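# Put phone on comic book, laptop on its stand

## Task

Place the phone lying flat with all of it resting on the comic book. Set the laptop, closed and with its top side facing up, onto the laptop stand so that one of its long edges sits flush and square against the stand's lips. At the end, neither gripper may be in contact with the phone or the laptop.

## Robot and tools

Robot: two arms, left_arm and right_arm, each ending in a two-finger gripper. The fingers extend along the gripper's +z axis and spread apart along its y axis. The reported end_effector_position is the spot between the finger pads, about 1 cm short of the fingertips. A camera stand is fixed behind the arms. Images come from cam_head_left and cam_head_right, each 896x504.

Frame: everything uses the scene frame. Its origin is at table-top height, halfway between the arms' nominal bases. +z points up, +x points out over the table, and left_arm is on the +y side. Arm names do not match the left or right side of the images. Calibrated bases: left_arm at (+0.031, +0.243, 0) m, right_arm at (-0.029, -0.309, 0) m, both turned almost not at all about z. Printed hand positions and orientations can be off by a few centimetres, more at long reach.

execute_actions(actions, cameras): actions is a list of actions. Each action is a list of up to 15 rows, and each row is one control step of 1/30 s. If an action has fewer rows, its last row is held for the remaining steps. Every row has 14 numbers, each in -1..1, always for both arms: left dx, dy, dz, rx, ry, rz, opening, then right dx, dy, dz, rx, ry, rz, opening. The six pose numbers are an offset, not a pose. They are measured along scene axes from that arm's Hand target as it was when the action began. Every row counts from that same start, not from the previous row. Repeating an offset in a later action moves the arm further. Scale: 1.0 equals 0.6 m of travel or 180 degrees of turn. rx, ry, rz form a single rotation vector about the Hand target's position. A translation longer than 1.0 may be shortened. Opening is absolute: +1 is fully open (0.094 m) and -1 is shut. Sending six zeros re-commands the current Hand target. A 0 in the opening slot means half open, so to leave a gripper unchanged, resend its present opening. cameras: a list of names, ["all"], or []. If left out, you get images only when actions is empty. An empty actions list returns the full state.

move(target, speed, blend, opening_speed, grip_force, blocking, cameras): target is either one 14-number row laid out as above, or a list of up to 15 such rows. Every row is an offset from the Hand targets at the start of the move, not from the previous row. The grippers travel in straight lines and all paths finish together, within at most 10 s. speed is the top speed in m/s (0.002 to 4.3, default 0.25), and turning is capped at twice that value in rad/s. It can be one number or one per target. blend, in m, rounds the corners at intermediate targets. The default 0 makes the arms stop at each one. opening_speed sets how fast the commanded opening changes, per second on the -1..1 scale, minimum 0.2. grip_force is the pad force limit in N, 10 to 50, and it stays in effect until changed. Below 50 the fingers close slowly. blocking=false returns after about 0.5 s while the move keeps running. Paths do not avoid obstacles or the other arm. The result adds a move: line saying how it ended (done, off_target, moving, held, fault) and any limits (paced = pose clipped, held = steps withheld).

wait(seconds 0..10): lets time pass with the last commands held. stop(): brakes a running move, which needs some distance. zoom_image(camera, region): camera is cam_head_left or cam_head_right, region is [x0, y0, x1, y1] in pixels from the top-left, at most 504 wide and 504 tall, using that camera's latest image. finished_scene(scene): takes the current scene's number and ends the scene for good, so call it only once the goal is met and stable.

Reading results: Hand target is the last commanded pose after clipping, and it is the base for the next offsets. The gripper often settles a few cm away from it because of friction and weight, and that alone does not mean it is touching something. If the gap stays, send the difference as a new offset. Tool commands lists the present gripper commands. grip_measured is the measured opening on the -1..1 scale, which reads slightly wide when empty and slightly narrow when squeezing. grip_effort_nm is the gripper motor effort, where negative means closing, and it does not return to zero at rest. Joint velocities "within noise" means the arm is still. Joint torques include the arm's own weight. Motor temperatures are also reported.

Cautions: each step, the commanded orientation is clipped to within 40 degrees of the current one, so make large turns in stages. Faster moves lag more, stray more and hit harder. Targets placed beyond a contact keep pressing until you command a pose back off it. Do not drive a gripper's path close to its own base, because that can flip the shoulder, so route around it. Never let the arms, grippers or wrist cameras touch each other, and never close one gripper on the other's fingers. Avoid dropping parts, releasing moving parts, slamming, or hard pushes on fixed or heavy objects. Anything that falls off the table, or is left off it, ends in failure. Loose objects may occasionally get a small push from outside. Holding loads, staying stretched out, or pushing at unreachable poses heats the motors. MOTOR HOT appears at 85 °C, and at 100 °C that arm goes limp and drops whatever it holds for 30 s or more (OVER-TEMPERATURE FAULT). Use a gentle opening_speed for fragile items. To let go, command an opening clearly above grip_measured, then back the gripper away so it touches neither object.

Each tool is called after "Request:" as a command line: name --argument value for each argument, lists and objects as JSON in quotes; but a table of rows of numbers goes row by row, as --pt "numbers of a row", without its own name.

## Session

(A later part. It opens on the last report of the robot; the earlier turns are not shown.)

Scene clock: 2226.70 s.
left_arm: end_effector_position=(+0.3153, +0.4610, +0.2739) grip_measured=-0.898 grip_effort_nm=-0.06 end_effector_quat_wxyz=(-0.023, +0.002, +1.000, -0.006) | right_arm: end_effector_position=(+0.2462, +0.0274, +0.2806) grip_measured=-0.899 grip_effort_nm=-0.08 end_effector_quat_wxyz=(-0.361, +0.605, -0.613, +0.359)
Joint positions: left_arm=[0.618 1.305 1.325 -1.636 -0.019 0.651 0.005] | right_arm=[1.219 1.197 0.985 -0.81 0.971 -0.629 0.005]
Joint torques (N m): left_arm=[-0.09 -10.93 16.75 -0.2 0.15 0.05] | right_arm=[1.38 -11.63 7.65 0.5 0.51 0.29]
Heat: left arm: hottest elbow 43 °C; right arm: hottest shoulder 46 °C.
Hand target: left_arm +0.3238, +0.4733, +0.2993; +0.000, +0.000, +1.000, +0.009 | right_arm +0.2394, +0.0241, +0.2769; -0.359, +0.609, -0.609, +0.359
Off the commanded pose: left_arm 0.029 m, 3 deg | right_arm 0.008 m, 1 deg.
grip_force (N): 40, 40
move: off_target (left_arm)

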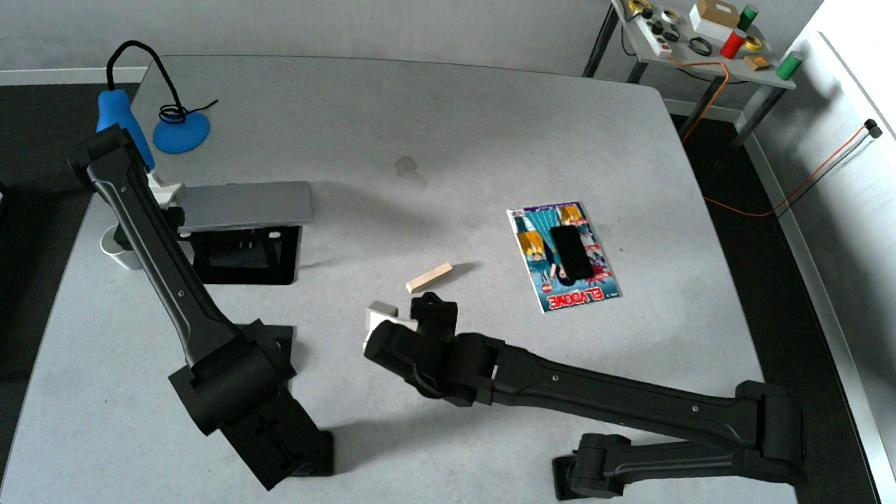

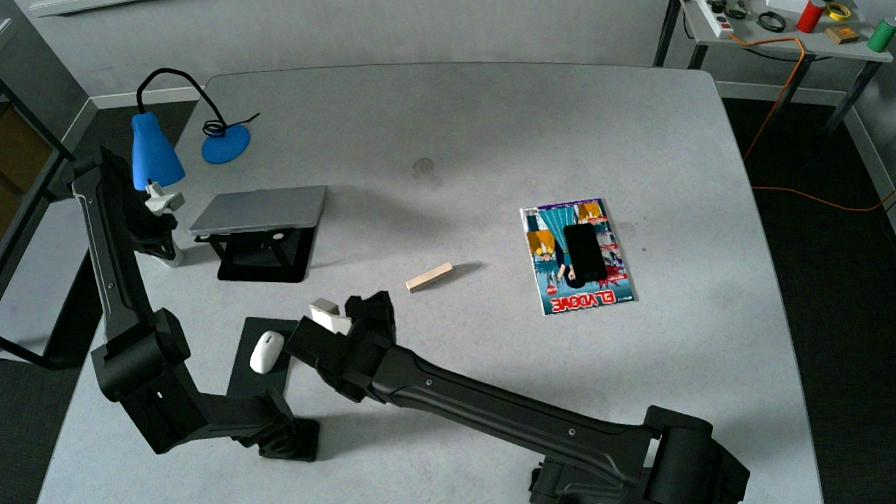

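Request:
zoom_image --camera "cam_head_right" --region '[180, 205, 330, 290]'

Request:
zoom_image --camera "cam_head_left" --region '[170, 205, 320, 290]'

Request:
zoom_image --camera "cam_head_right" --region '[180, 175, 340, 265]'

Scaled by 3.360.

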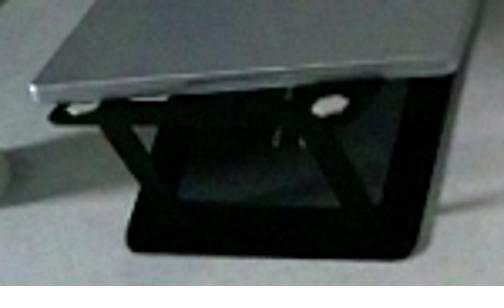

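Scaled by 3.360.

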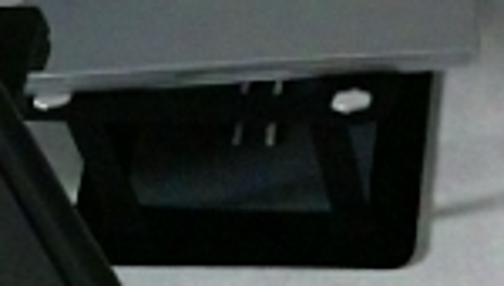

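Scaled by 3.150.

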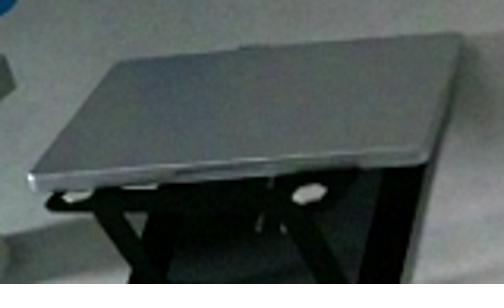

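Request:
move --pt "0.13 0.0 -0.2 0 0 0 -0.9 0 0 0 0 0 0 -0.9" --pt "0.14 0.0 -0.235 0 0 0 -0.9 0 0 0 0 0 0 -0.9" --speed '[0.2, 0.08]' --blend '[0.02, 0]' --cameras '["all"]'

Request:
zoom_image --camera "cam_head_right" --region '[170, 175, 330, 290]'

Request:
zoom_image --camera "cam_head_left" --region '[160, 175, 320, 290]'

Scene clock: 2279.90 s.
left_arm: end_effector_position=(+0.4038, +0.4790, +0.1651) grip_measured=-0.898 grip_effort_nm=-0.06 end_effector_quat_wxyz=(+0.001, -0.003, +1.000, +0.011) | right_arm: end_effector_position=(+0.2462, +0.0274, +0.2806) grip_measured=-0.899 grip_effort_nm=-0.08 end_effector_quat_wxyz=(-0.361, +0.604, -0.613, +0.359)
Joint positions: left_arm=[0.53 1.517 1.255 -1.295 -0.018 0.552 0.005] | right_arm=[1.219 1.197 0.985 -0.81 0.971 -0.628 0.005]
Joint torques (N m): left_arm=[-1.9 -14.27 9.22 0.87 0.08 -0.04] | right_arm=[1.49 -11.58 7.69 0.5 0.52 0.29]
Motor temperatures (°C): left_arm=[22 26 48 24 27 23 27] | right_arm=[26 41 44 25 25 23 26]
Heat: left arm: hottest elbow 48 °C; right arm: hottest elbow 44 °C.
Hand target: left_arm +0.4080, +0.4733, +0.1583; +0.000, +0.000, +1.000, +0.009 | right_arm +0.2394, +0.0241, +0.2769; -0.359, +0.609, -0.609, +0.359
Off the commanded pose: left_arm 0.010 m, 0 deg | right_arm 0.008 m, 1 deg.
grip_force (N): 40, 40
move: done; blend cut to 0.0109 m at target 1

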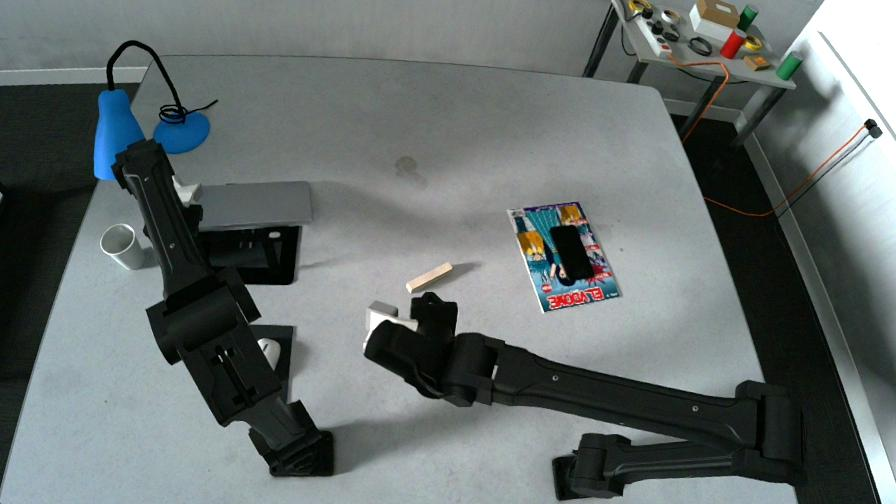

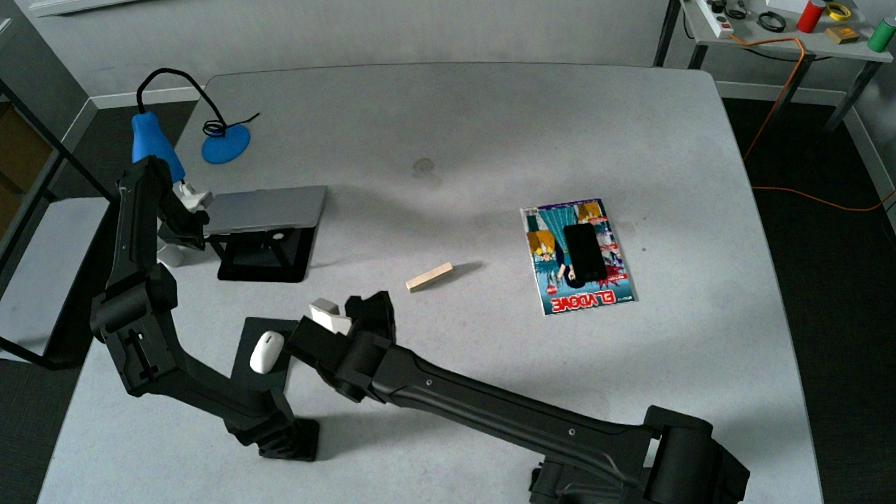

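Scaled by 3.150.

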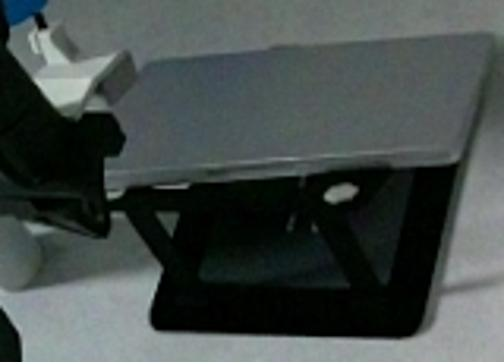

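Scaled by 3.150.

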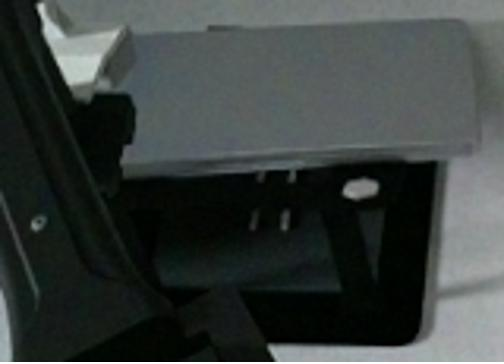

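Request:
move --target '[0.1, 0.0, -0.004, 0, 0, 0, -0.9, 0, 0, 0, 0, 0, 0, -0.9]' --speed 0.06 --cameras '["all"]'

Request:
zoom_image --camera "cam_head_right" --region '[170, 175, 330, 290]'

Request:
zoom_image --camera "cam_head_left" --region '[160, 175, 320, 290]'

Scene clock: 2288.40 s.
left_arm: end_effector_position=(+0.4139, +0.4662, +0.1390) grip_measured=-0.898 grip_effort_nm=-0.06 end_effector_quat_wxyz=(-0.048, -0.015, +0.999, -0.012) | right_arm: end_effector_position=(+0.2462, +0.0274, +0.2806) grip_measured=-0.899 grip_effort_nm=-0.08 end_effector_quat_wxyz=(-0.361, +0.604, -0.613, +0.359)
Joint positions: left_arm=[0.49 1.61 1.29 -1.345 -0.026 0.488 0.005] | right_arm=[1.219 1.197 0.985 -0.81 0.971 -0.628 0.005]
Joint torques (N m): left_arm=[-4.54 -13.39 18.67 1.46 0.43 -0.05] | right_arm=[1.44 -11.52 7.68 0.5 0.51 0.28]
Heat: left arm: hottest elbow 46 °C; right arm: hottest elbow 44 °C.
Hand target: left_arm +0.4679, +0.4732, +0.1559; +0.000, +0.000, +1.000, +0.009 | right_arm +0.2394, +0.0241, +0.2769; -0.359, +0.609, -0.609, +0.359
Off the commanded pose: left_arm 0.057 m, 6 deg | right_arm 0.008 m, 1 deg.
grip_force (N): 40, 40
move: off_target (left_arm)

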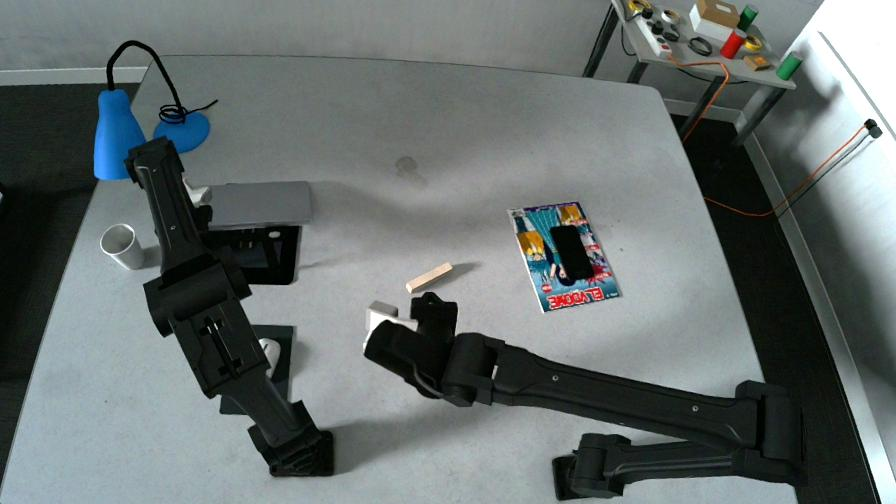

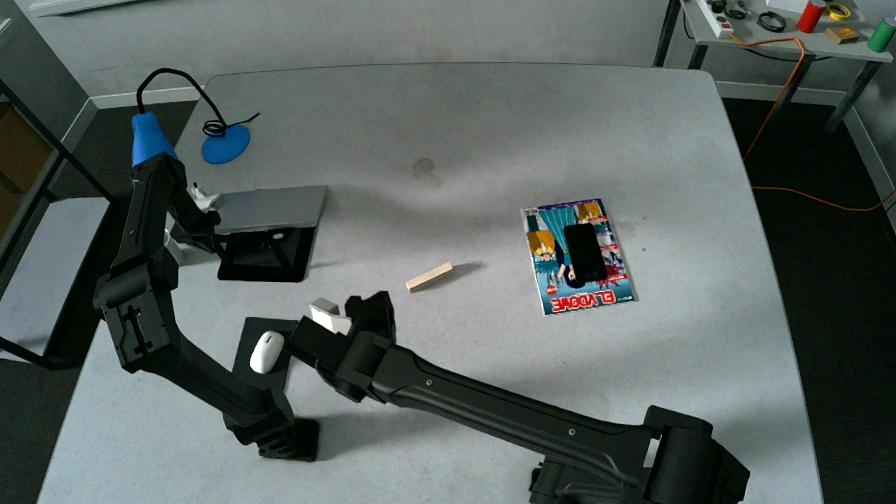

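Scaled by 3.150.

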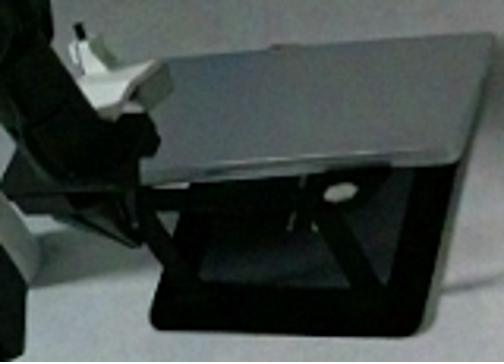

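Scaled by 3.150.

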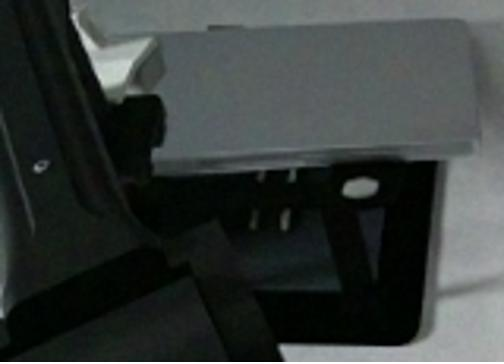

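Request:
move --pt "-0.1 0.0 0.02 0 0 0 -0.9 0 0 0 0 0 0 -0.9" --pt "-0.09 0.01 0.08 0 0 0 -0.9 0 0 0 0 0 0 -0.9" --speed 0.1 --blend '[0.01, 0]'

Scene clock: 2305.27 s.
left_arm: end_effector_position=(+0.3998, +0.4639, +0.1714) grip_measured=-0.898 grip_effort_nm=-0.06 end_effector_quat_wxyz=(-0.033, +0.003, +0.999, -0.008) | right_arm: end_effector_position=(+0.2462, +0.0274, +0.2806) grip_measured=-0.899 grip_effort_nm=-0.08 end_effector_quat_wxyz=(-0.361, +0.604, -0.613, +0.359)
Joint positions: left_arm=[0.504 1.535 1.29 -1.392 -0.02 0.538 0.005] | right_arm=[1.219 1.197 0.985 -0.81 0.971 -0.628 0.005]
Joint torques (N m): left_arm=[-0.38 -15.91 16.13 -0.2 0.11 0.11] | right_arm=[1.44 -11.52 7.69 0.51 0.52 0.28]
Heat: left arm: hottest elbow 48 °C; right arm: hottest elbow 44 °C.
Hand target: left_arm +0.4139, +0.4793, +0.2039; +0.000, +0.000, +1.000, +0.009 | right_arm +0.2394, +0.0241, +0.2769; -0.359, +0.609, -0.609, +0.359
Off the commanded pose: left_arm 0.039 m, 4 deg | right_arm 0.008 m, 1 deg.
grip_force (N): 40, 40
move: off_target (left_arm)

Request:
move --pt "0.0 0.005 0.018 0 0 0 -0.9 0 0 0 0 0 0 -0.9" --pt "0.055 0.005 0.02 0 0 0 -0.9 0 0 0 0 0 0 -0.9" --speed 0.08 --cameras '["all"]'

Request:
zoom_image --camera "cam_head_right" --region '[170, 175, 330, 290]'

Request:
zoom_image --camera "cam_head_left" --region '[160, 175, 320, 290]'

Scene clock: 2310.23 s.
left_arm: end_effector_position=(+0.4254, +0.4781, +0.1930) grip_measured=-0.898 grip_effort_nm=-0.06 end_effector_quat_wxyz=(-0.023, -0.003, +1.000, -0.003) | right_arm: end_effector_position=(+0.2462, +0.0274, +0.2806) grip_measured=-0.899 grip_effort_nm=-0.08 end_effector_quat_wxyz=(-0.361, +0.604, -0.613, +0.359)
Joint positions: left_arm=[0.503 1.583 1.404 -1.435 -0.018 0.526 0.005] | right_arm=[1.219 1.197 0.985 -0.81 0.971 -0.628 0.005]
Joint torques (N m): left_arm=[-2.73 -14.15 16.75 -0.02 0.09 -0.11] | right_arm=[1.49 -11.52 7.73 0.5 0.51 0.28]
Heat: left arm: hottest elbow 48 °C; right arm: hottest elbow 44 °C.
Hand target: left_arm +0.4469, +0.4823, +0.2159; +0.000, +0.000, +1.000, +0.009 | right_arm +0.2394, +0.0241, +0.2769; -0.359, +0.609, -0.609, +0.359
Off the commanded pose: left_arm 0.032 m, 3 deg | right_arm 0.008 m, 1 deg.
grip_force (N): 40, 40
move: off_target (left_arm)

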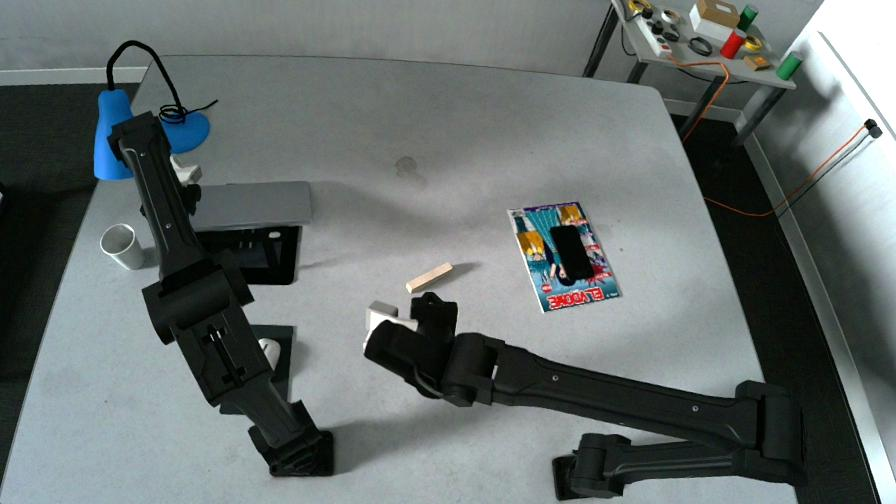

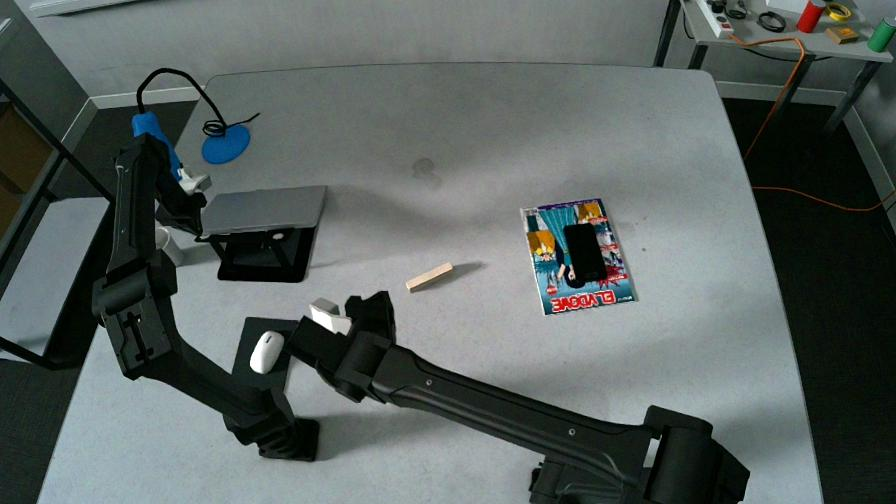

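Scaled by 3.150.

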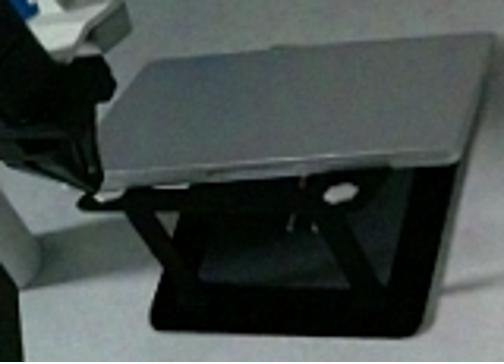

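Scaled by 3.150.

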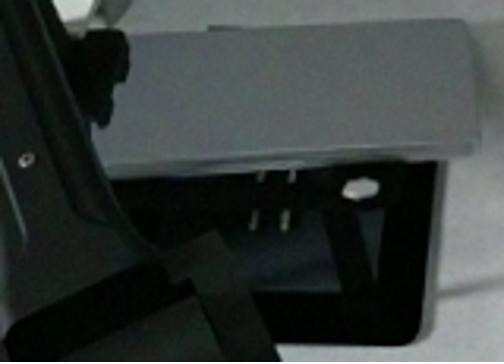

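Request:
move --pt "0.0 -0.045 0.0 0 0 0 -0.9 0 0 0 0 0 0 -0.9" --pt "0.0 -0.045 -0.062 0 0 0 -0.9 0 0 0 0 0 0 -0.9" --speed 0.06 --cameras '["all"]'

Request:
zoom_image --camera "cam_head_right" --region '[170, 175, 330, 290]'

Request:
zoom_image --camera "cam_head_left" --region '[160, 175, 320, 290]'

Scene clock: 2320.93 s.
left_arm: end_effector_position=(+0.4445, +0.4602, +0.1800) grip_measured=-0.898 grip_effort_nm=-0.06 end_effector_quat_wxyz=(-0.004, -0.002, +1.000, +0.008) | right_arm: end_effector_position=(+0.2462, +0.0274, +0.2806) grip_measured=-0.899 grip_effort_nm=-0.08 end_effector_quat_wxyz=(-0.361, +0.604, -0.613, +0.359)
Joint positions: left_arm=[0.45 1.583 1.371 -1.359 -0.017 0.475 0.005] | right_arm=[1.219 1.197 0.985 -0.81 0.971 -0.628 0.005]
Joint torques (N m): left_arm=[-2.61 -15.97 9.16 0.68 0.01 -0.04] | right_arm=[1.49 -11.58 7.72 0.5 0.52 0.28]
Heat: left arm: hottest elbow 48 °C; right arm: hottest elbow 44 °C.
Hand target: left_arm +0.4468, +0.4552, +0.1787; +0.000, +0.000, +1.000, +0.009 | right_arm +0.2394, +0.0241, +0.2769; -0.359, +0.609, -0.609, +0.359
Off the commanded pose: left_arm 0.006 m, 1 deg | right_arm 0.008 m, 1 deg.
grip_force (N): 40, 40
move: done

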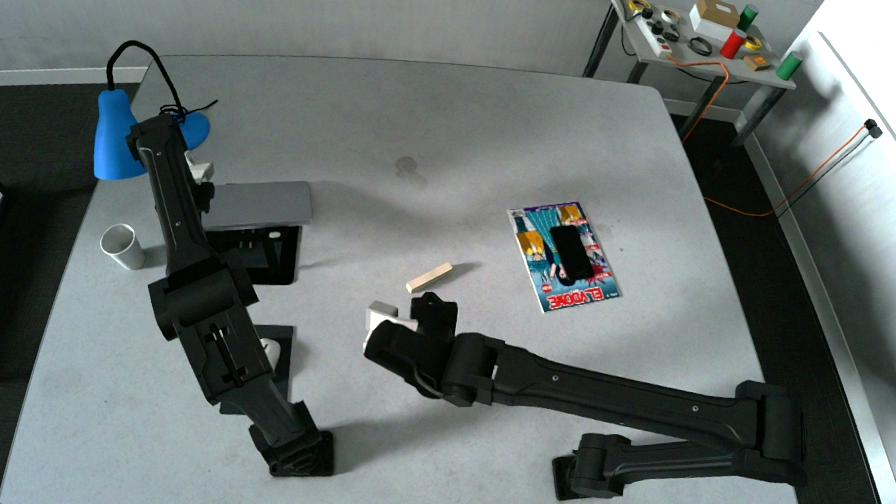

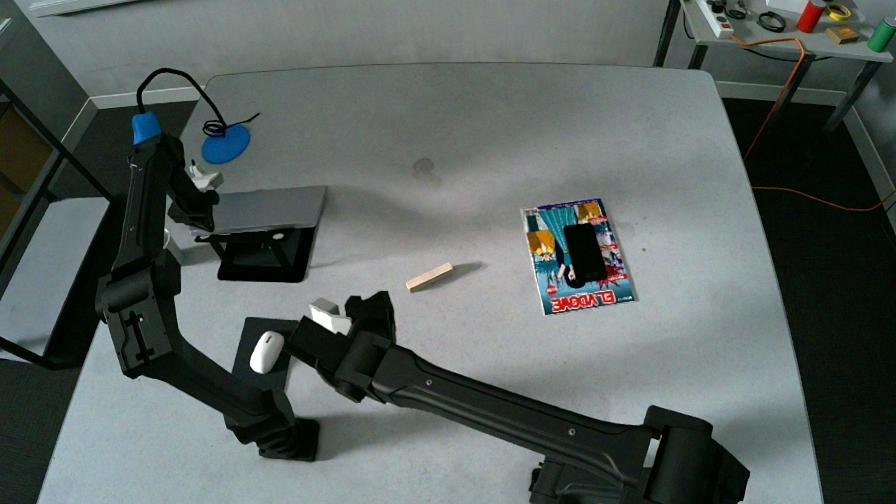

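Scaled by 3.150.

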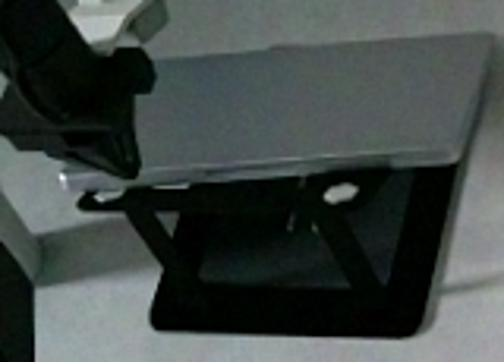

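Scaled by 3.150.

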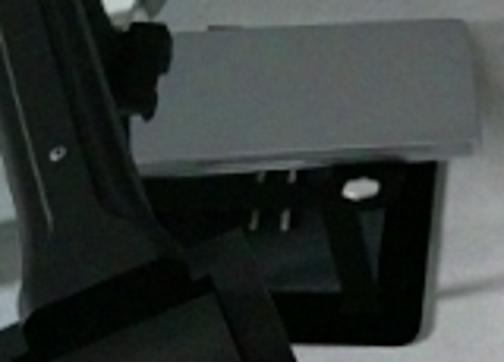

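Request:
move --pt "-0.042 0.0 0.005 0 0 0 -0.9 0 0 0 0 0 0 -0.9" --pt "-0.042 0.0 -0.018 0 0 0 -0.9 0 0 0 0 0 0 -0.9" --speed 0.06 --cameras '["all"]'

Request:
zoom_image --camera "cam_head_right" --region '[170, 175, 330, 290]'

Scene clock: 2328.90 s.
left_arm: end_effector_position=(+0.4247, +0.4509, +0.1668) grip_measured=-0.898 grip_effort_nm=-0.06 end_effector_quat_wxyz=(-0.007, +0.002, +1.000, +0.006) | right_arm: end_effector_position=(+0.2462, +0.0274, +0.2806) grip_measured=-0.899 grip_effort_nm=-0.08 end_effector_quat_wxyz=(-0.361, +0.604, -0.613, +0.359)
Joint positions: left_arm=[0.452 1.538 1.283 -1.321 -0.017 0.483 0.005] | right_arm=[1.219 1.197 0.985 -0.81 0.971 -0.628 0.005]
Joint torques (N m): left_arm=[-0.67 -15.56 9.21 0.72 0.05 0.11] | right_arm=[1.44 -11.46 7.71 0.51 0.51 0.29]
Heat: left arm: hottest elbow 46 °C; right arm: hottest elbow 44 °C.
Hand target: left_arm +0.4217, +0.4553, +0.1678; +0.000, +0.000, +1.000, +0.009 | right_arm +0.2394, +0.0241, +0.2769; -0.359, +0.609, -0.609, +0.359
Off the commanded pose: left_arm 0.005 m, 1 deg | right_arm 0.008 m, 1 deg.
grip_force (N): 40, 40
move: done

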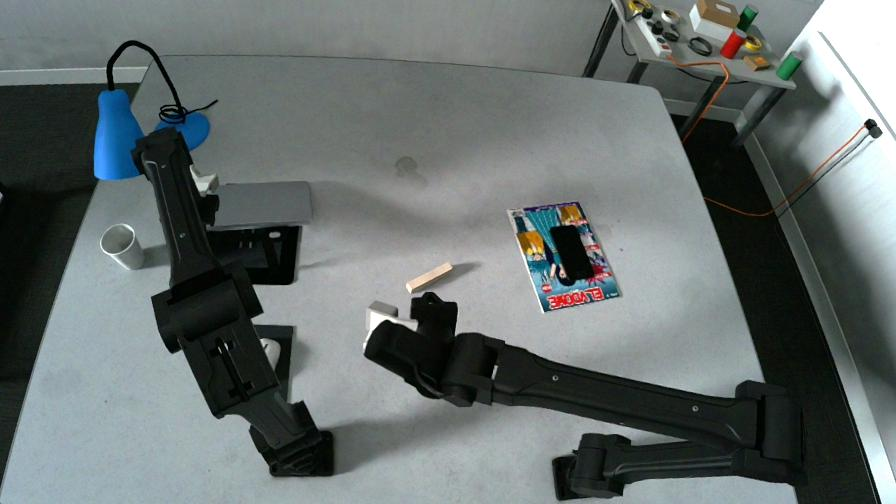

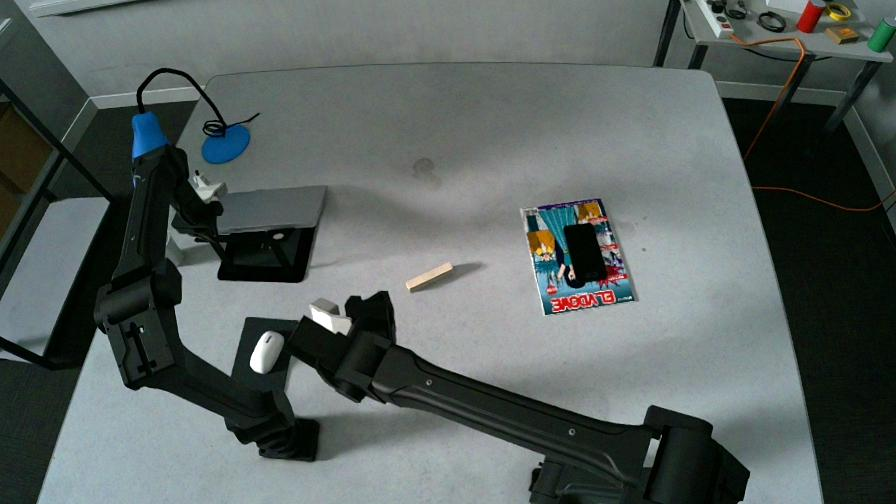

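Scaled by 3.150.

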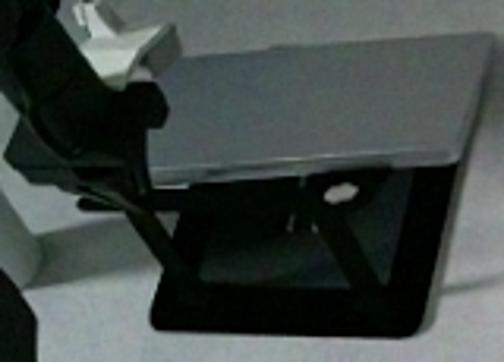

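Request:
move --pt "-0.005 0.0 0.05 0 0 0 -0.9 0 0 0 0 0 0 -0.9" --speed 0.06

Scene clock: 2332.63 s.
left_arm: end_effector_position=(+0.4124, +0.4445, +0.1735) grip_measured=-0.898 grip_effort_nm=-0.06 end_effector_quat_wxyz=(-0.023, +0.003, +1.000, -0.002) | right_arm: end_effector_position=(+0.2462, +0.0274, +0.2806) grip_measured=-0.899 grip_effort_nm=-0.08 end_effector_quat_wxyz=(-0.361, +0.604, -0.613, +0.359)
Joint positions: left_arm=[0.452 1.523 1.283 -1.375 -0.017 0.486 0.005] | right_arm=[1.219 1.197 0.985 -0.81 0.971 -0.628 0.005]
Joint torques (N m): left_arm=[-0.21 -16.56 13.86 -0.14 0 0.08] | right_arm=[1.49 -11.52 7.69 0.49 0.52 0.29]
Heat: left arm: hottest elbow 46 °C; right arm: hottest elbow 44 °C.
Hand target: left_arm +0.4186, +0.4552, +0.1978; -0.001, +0.000, +1.000, +0.009 | right_arm +0.2394, +0.0241, +0.2769; -0.359, +0.609, -0.609, +0.359
Off the commanded pose: left_arm 0.027 m, 3 deg | right_arm 0.008 m, 1 deg.
grip_force (N): 40, 40
move: off_target (left_arm)

Request:
move --pt "0.04 0.0 -0.016 0 0 0 -0.9 0 0 0 0 0 0 -0.9" --speed 0.06

Scene clock: 2336.13 s.
left_arm: end_effector_position=(+0.4168, +0.4468, +0.1669) grip_measured=-0.898 grip_effort_nm=-0.06 end_effector_quat_wxyz=(-0.030, +0.000, +1.000, -0.006) | right_arm: end_effector_position=(+0.2462, +0.0274, +0.2806) grip_measured=-0.899 grip_effort_nm=-0.08 end_effector_quat_wxyz=(-0.361, +0.604, -0.613, +0.359)
Joint positions: left_arm=[0.452 1.549 1.295 -1.375 -0.017 0.479 0.005] | right_arm=[1.219 1.197 0.985 -0.81 0.971 -0.628 0.005]
Joint torques (N m): left_arm=[-1.73 -13.33 16.43 0.65 0.08 -0.02] | right_arm=[1.44 -11.58 7.69 0.51 0.51 0.29]
Heat: left arm: hottest elbow 45 °C; right arm: hottest elbow 44 °C.
Hand target: left_arm +0.4426, +0.4552, +0.1881; -0.001, +0.000, +1.000, +0.009 | right_arm +0.2394, +0.0241, +0.2769; -0.359, +0.609, -0.609, +0.359
Off the commanded pose: left_arm 0.034 m, 4 deg | right_arm 0.008 m, 1 deg.
grip_force (N): 40, 40
move: off_target (left_arm)

Request:
move --pt "0.01 0.0 0.025 0 0 0 -0.9 0 0 0 0 0 0 -0.9" --pt "0.045 0.0 0.03 0 0 0 -0.9 0 0 0 0 0 0 -0.9" --speed 0.04 --blend '[0.005, 0]' --cameras '["all"]'

Request:
zoom_image --camera "cam_head_right" --region '[170, 175, 330, 290]'

Request:
zoom_image --camera "cam_head_left" --region '[160, 175, 320, 290]'

Scene clock: 2363.73 s.
left_arm: end_effector_position=(+0.4476, +0.4520, +0.1858) grip_measured=-0.898 grip_effort_nm=-0.06 end_effector_quat_wxyz=(-0.021, -0.003, +1.000, -0.001) | right_arm: end_effector_position=(+0.2462, +0.0274, +0.2806) grip_measured=-0.899 grip_effort_nm=-0.08 end_effector_quat_wxyz=(-0.361, +0.604, -0.613, +0.359)
Joint positions: left_arm=[0.431 1.601 1.408 -1.416 -0.017 0.454 0.005] | right_arm=[1.219 1.197 0.985 -0.81 0.971 -0.628 0.005]
Joint torques (N m): left_arm=[-2.2 -14.8 16.44 -0.13 -0.02 -0.09] | right_arm=[1.44 -11.58 7.69 0.49 0.51 0.27]
Heat: left arm: hottest elbow 48 °C; right arm: hottest elbow 44 °C.
Hand target: left_arm +0.4697, +0.4553, +0.2062; +0.000, +0.000, +1.000, +0.009 | right_arm +0.2394, +0.0241, +0.2769; -0.359, +0.609, -0.609, +0.359
Off the commanded pose: left_arm 0.030 m, 3 deg | right_arm 0.008 m, 1 deg.
grip_force (N): 40, 40
move: off_target (left_arm)

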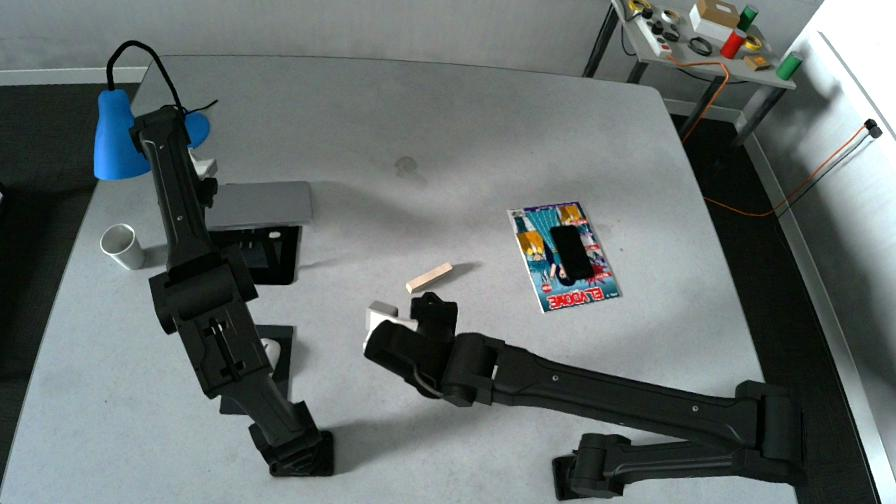

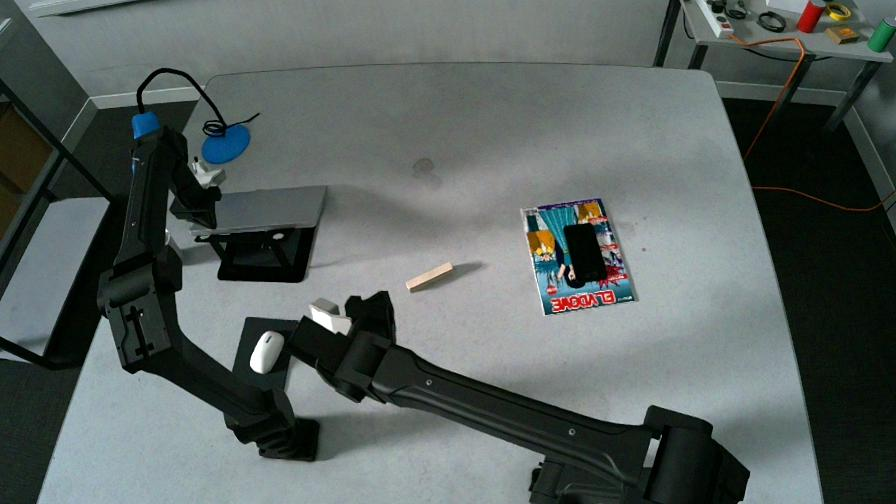

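Scaled by 3.150.

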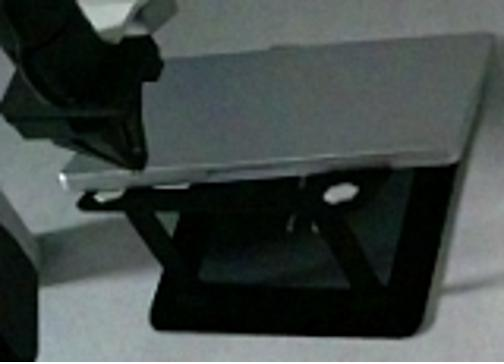

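Scaled by 3.150.

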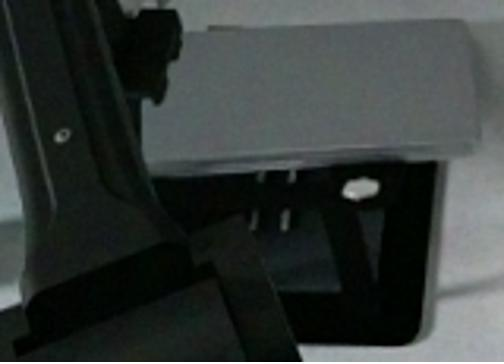

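Request:
move --pt "-0.0245 0.0 0.2 0 0 0 -0.9 -0.05 -0.2 0.0 0 0 0 -0.9" --pt "0.059 -0.484 0.173 0 0 0 -0.9 -0.05 -0.2 0.0 0 0 0 -0.9" --pt "0.059 -0.484 -0.13 0 0 0 -0.9 -0.05 -0.2 0.0 0 0 0 -0.9" --speed '[0.25, 0.35, 0.2]' --blend '[0.04, 0.03, 0]' --cameras '["all"]'

Request:
zoom_image --camera "cam_head_right" --region '[170, 165, 350, 305]'

Request:
zoom_image --camera "cam_head_left" --region '[150, 165, 330, 305]'

Scene clock: 2417.03 s.
left_arm: end_effector_position=(+0.5038, +0.1645, +0.1308) grip_measured=-0.898 grip_effort_nm=-0.06 end_effector_quat_wxyz=(-0.004, +0.004, +1.000, +0.008) | right_arm: end_effector_position=(+0.2093, -0.0889, +0.2829) grip_measured=-0.899 grip_effort_nm=-0.08 end_effector_quat_wxyz=(-0.368, +0.606, -0.610, +0.354)
Joint positions: left_arm=[-0.197 1.653 1.324 -1.252 -0.015 -0.16 0.005] | right_arm=[1.195 0.813 0.747 -0.898 0.95 -0.682 0.005]
Joint torques (N m): left_arm=[-1.03 -16.15 9.28 0.75 -0.14 -0.11] | right_arm=[-0.15 -5.13 8.1 0.59 0.35 0.15]
Heat: left arm: hottest elbow 50 °C; right arm: hottest elbow 44 °C.
Hand target: left_arm +0.5051, +0.1648, +0.1283; +0.000, +0.000, +1.000, +0.009 | right_arm +0.2095, -0.0959, +0.2770; -0.359, +0.609, -0.609, +0.359
Off the commanded pose: left_arm 0.003 m, 1 deg | right_arm 0.009 m, 1 deg.
grip_force (N): 40, 40
move: done

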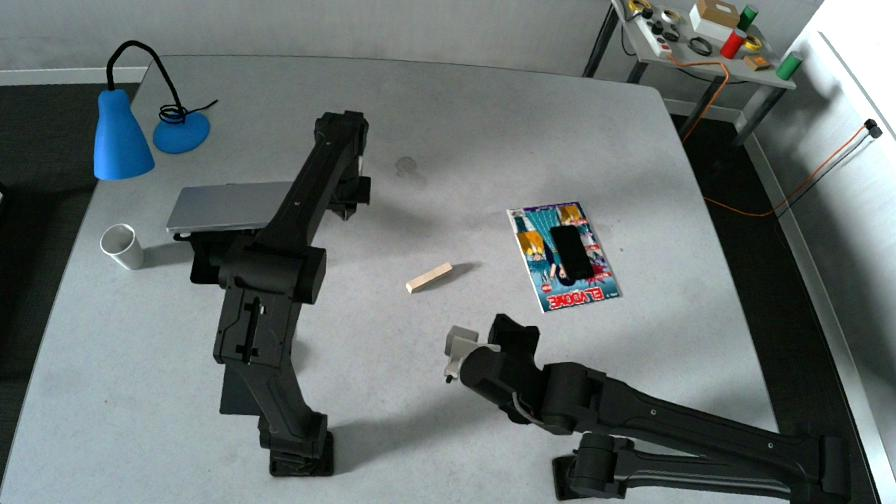

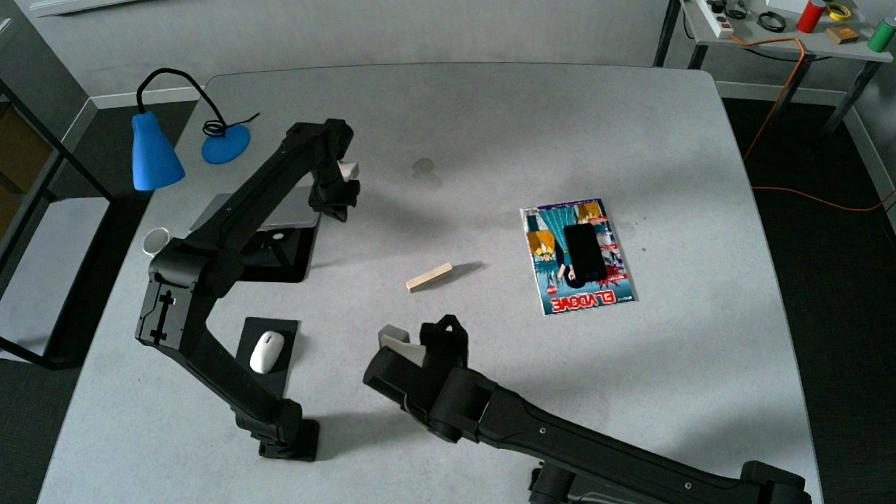

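Scaled by 2.800.

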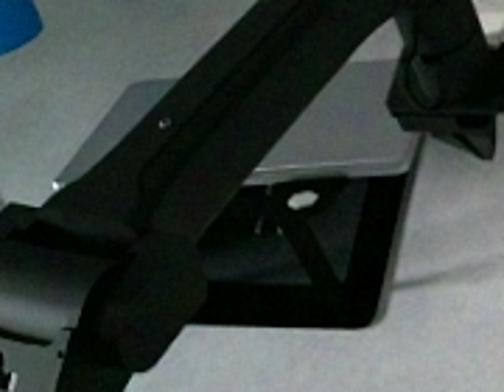

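Scaled by 2.800.

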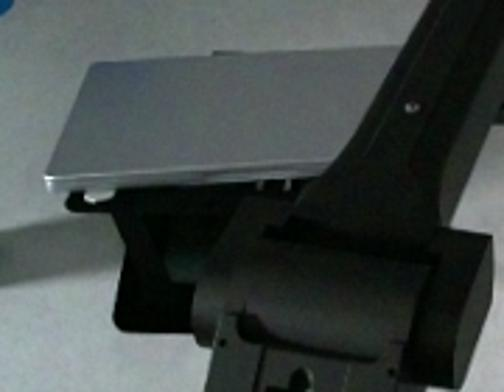

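Request:
execute_actions --actions '[]'

Scene clock: 2429.17 s.
left_arm: end_effector_position=(+0.5038, +0.1645, +0.1308) grip_measured=-0.898 grip_effort_nm=-0.06 end_effector_quat_wxyz=(-0.004, +0.004, +1.000, +0.008) | right_arm: end_effector_position=(+0.2093, -0.0889, +0.2829) grip_measured=-0.899 grip_effort_nm=-0.08 end_effector_quat_wxyz=(-0.368, +0.606, -0.610, +0.354)
Joint positions: left_arm=[-0.197 1.653 1.324 -1.252 -0.015 -0.16 0.005] | right_arm=[1.195 0.813 0.747 -0.898 0.95 -0.682 0.005]
Joint velocities: within noise
Joint torques (N m): left_arm=[-1.2 -16.15 9.39 0.79 -0.16 -0.07] | right_arm=[-0.15 -5.19 8.1 0.59 0.36 0.15]
Motor temperatures (°C): left_arm=[22 28 47 24 27 23 27] | right_arm=[26 38 43 25 25 23 25]
Heat: left arm: hottest elbow 47 °C; right arm: hottest elbow 43 °C.
Hand target: left_arm +0.5051, +0.1648, +0.1283; +0.000, +0.000, +1.000, +0.009 | right_arm +0.2095, -0.0959, +0.2770; -0.359, +0.609, -0.609, +0.359
Tool commands: left_gripper/opening=-0.9 right_gripper/opening=-0.9
Off the commanded pose: left_arm 0.003 m, 1 deg | right_arm 0.009 m, 1 deg.
grip_force (N): 40, 40

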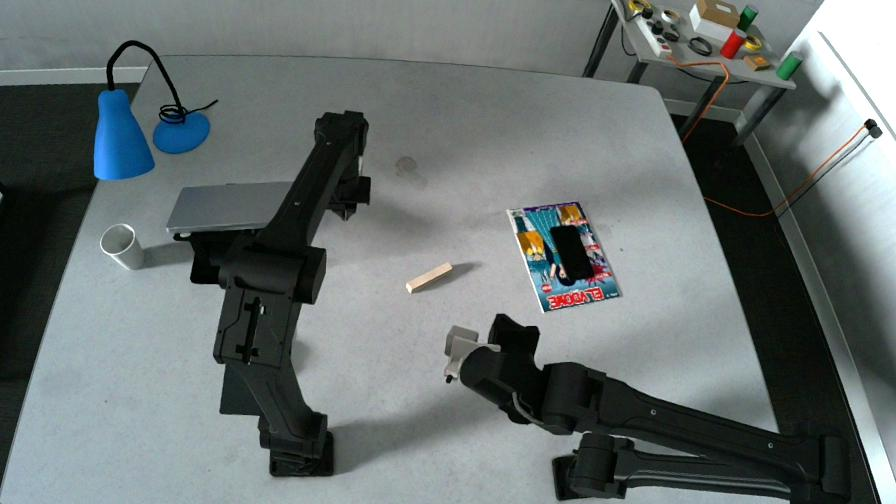

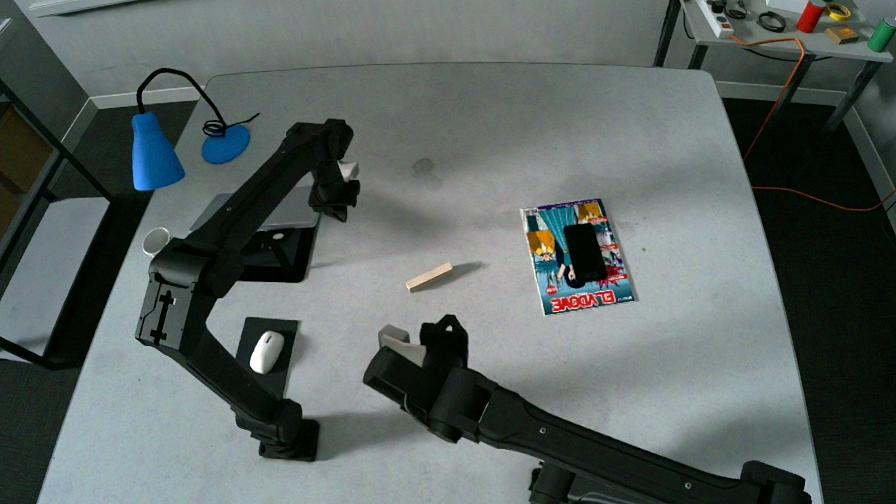

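Request:
move --pt "-0.02 0.1033 0 0 0 0 -0.9 0 0 0 0 0 0 -0.9" --pt "-0.02 0.1433 0 0 0 0 -0.9 0 0 0 0 0 0 -0.9" --speed '[0.15, 0.05]' --cameras '["cam_head_left", "cam_head_right"]'

Scene clock: 2440.53 s.
left_arm: end_effector_position=(+0.4935, +0.2392, +0.1221) grip_measured=-0.898 grip_effort_nm=-0.06 end_effector_quat_wxyz=(-0.013, +0.007, +1.000, +0.007) | right_arm: end_effector_position=(+0.2093, -0.0889, +0.2829) grip_measured=-0.899 grip_effort_nm=-0.08 end_effector_quat_wxyz=(-0.368, +0.606, -0.610, +0.354)
Joint positions: left_arm=[-0.04 1.63 1.269 -1.237 -0.014 0.002 0.005] | right_arm=[1.195 0.813 0.747 -0.898 0.95 -0.682 0.005]
Joint torques (N m): left_arm=[0.09 -17.55 8.91 0.68 -0.25 0.09] | right_arm=[-0.15 -5.07 8.08 0.58 0.35 0.14]
Heat: left arm: hottest elbow 46 °C; right arm: hottest elbow 42 °C.
Hand target: left_arm +0.4931, +0.2509, +0.1284; +0.000, +0.000, +1.000, +0.009 | right_arm +0.2095, -0.0959, +0.2770; -0.359, +0.609, -0.609, +0.359
Off the commanded pose: left_arm 0.013 m, 2 deg | right_arm 0.009 m, 1 deg.
grip_force (N): 40, 40
move: off_target (left_arm)

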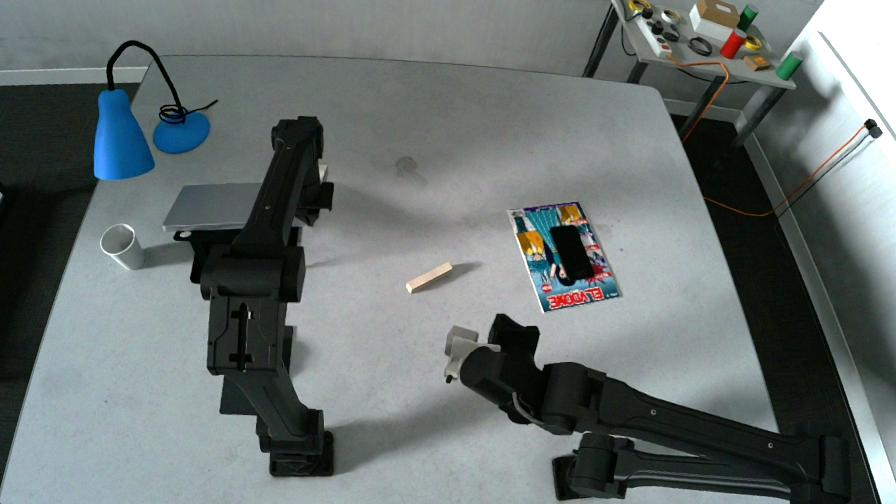

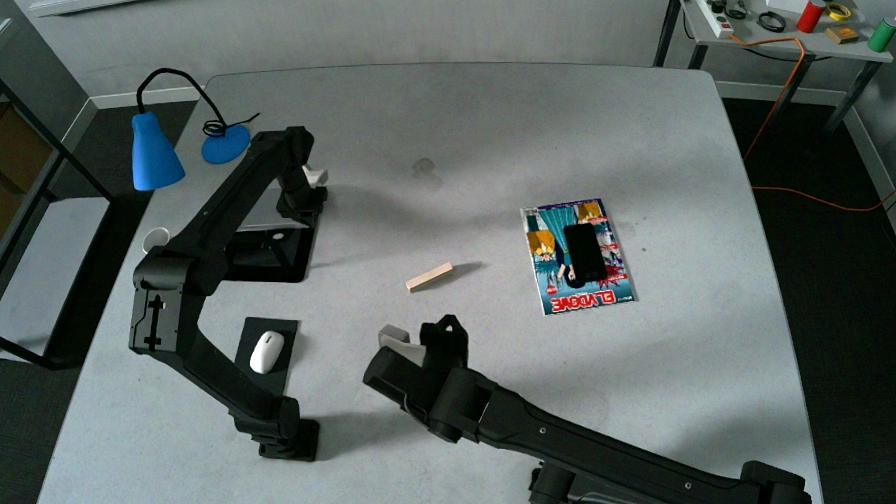

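Request:
zoom_image --camera "cam_head_left" --region '[150, 165, 330, 305]'

Request:
zoom_image --camera "cam_head_right" --region '[170, 165, 350, 305]'

Scaled by 2.800.

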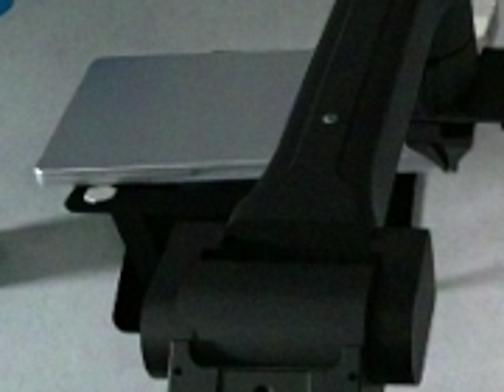

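Scaled by 2.800.

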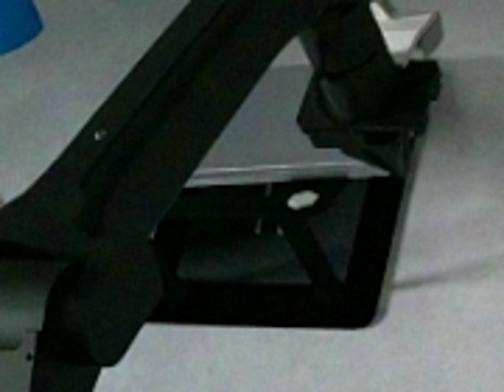

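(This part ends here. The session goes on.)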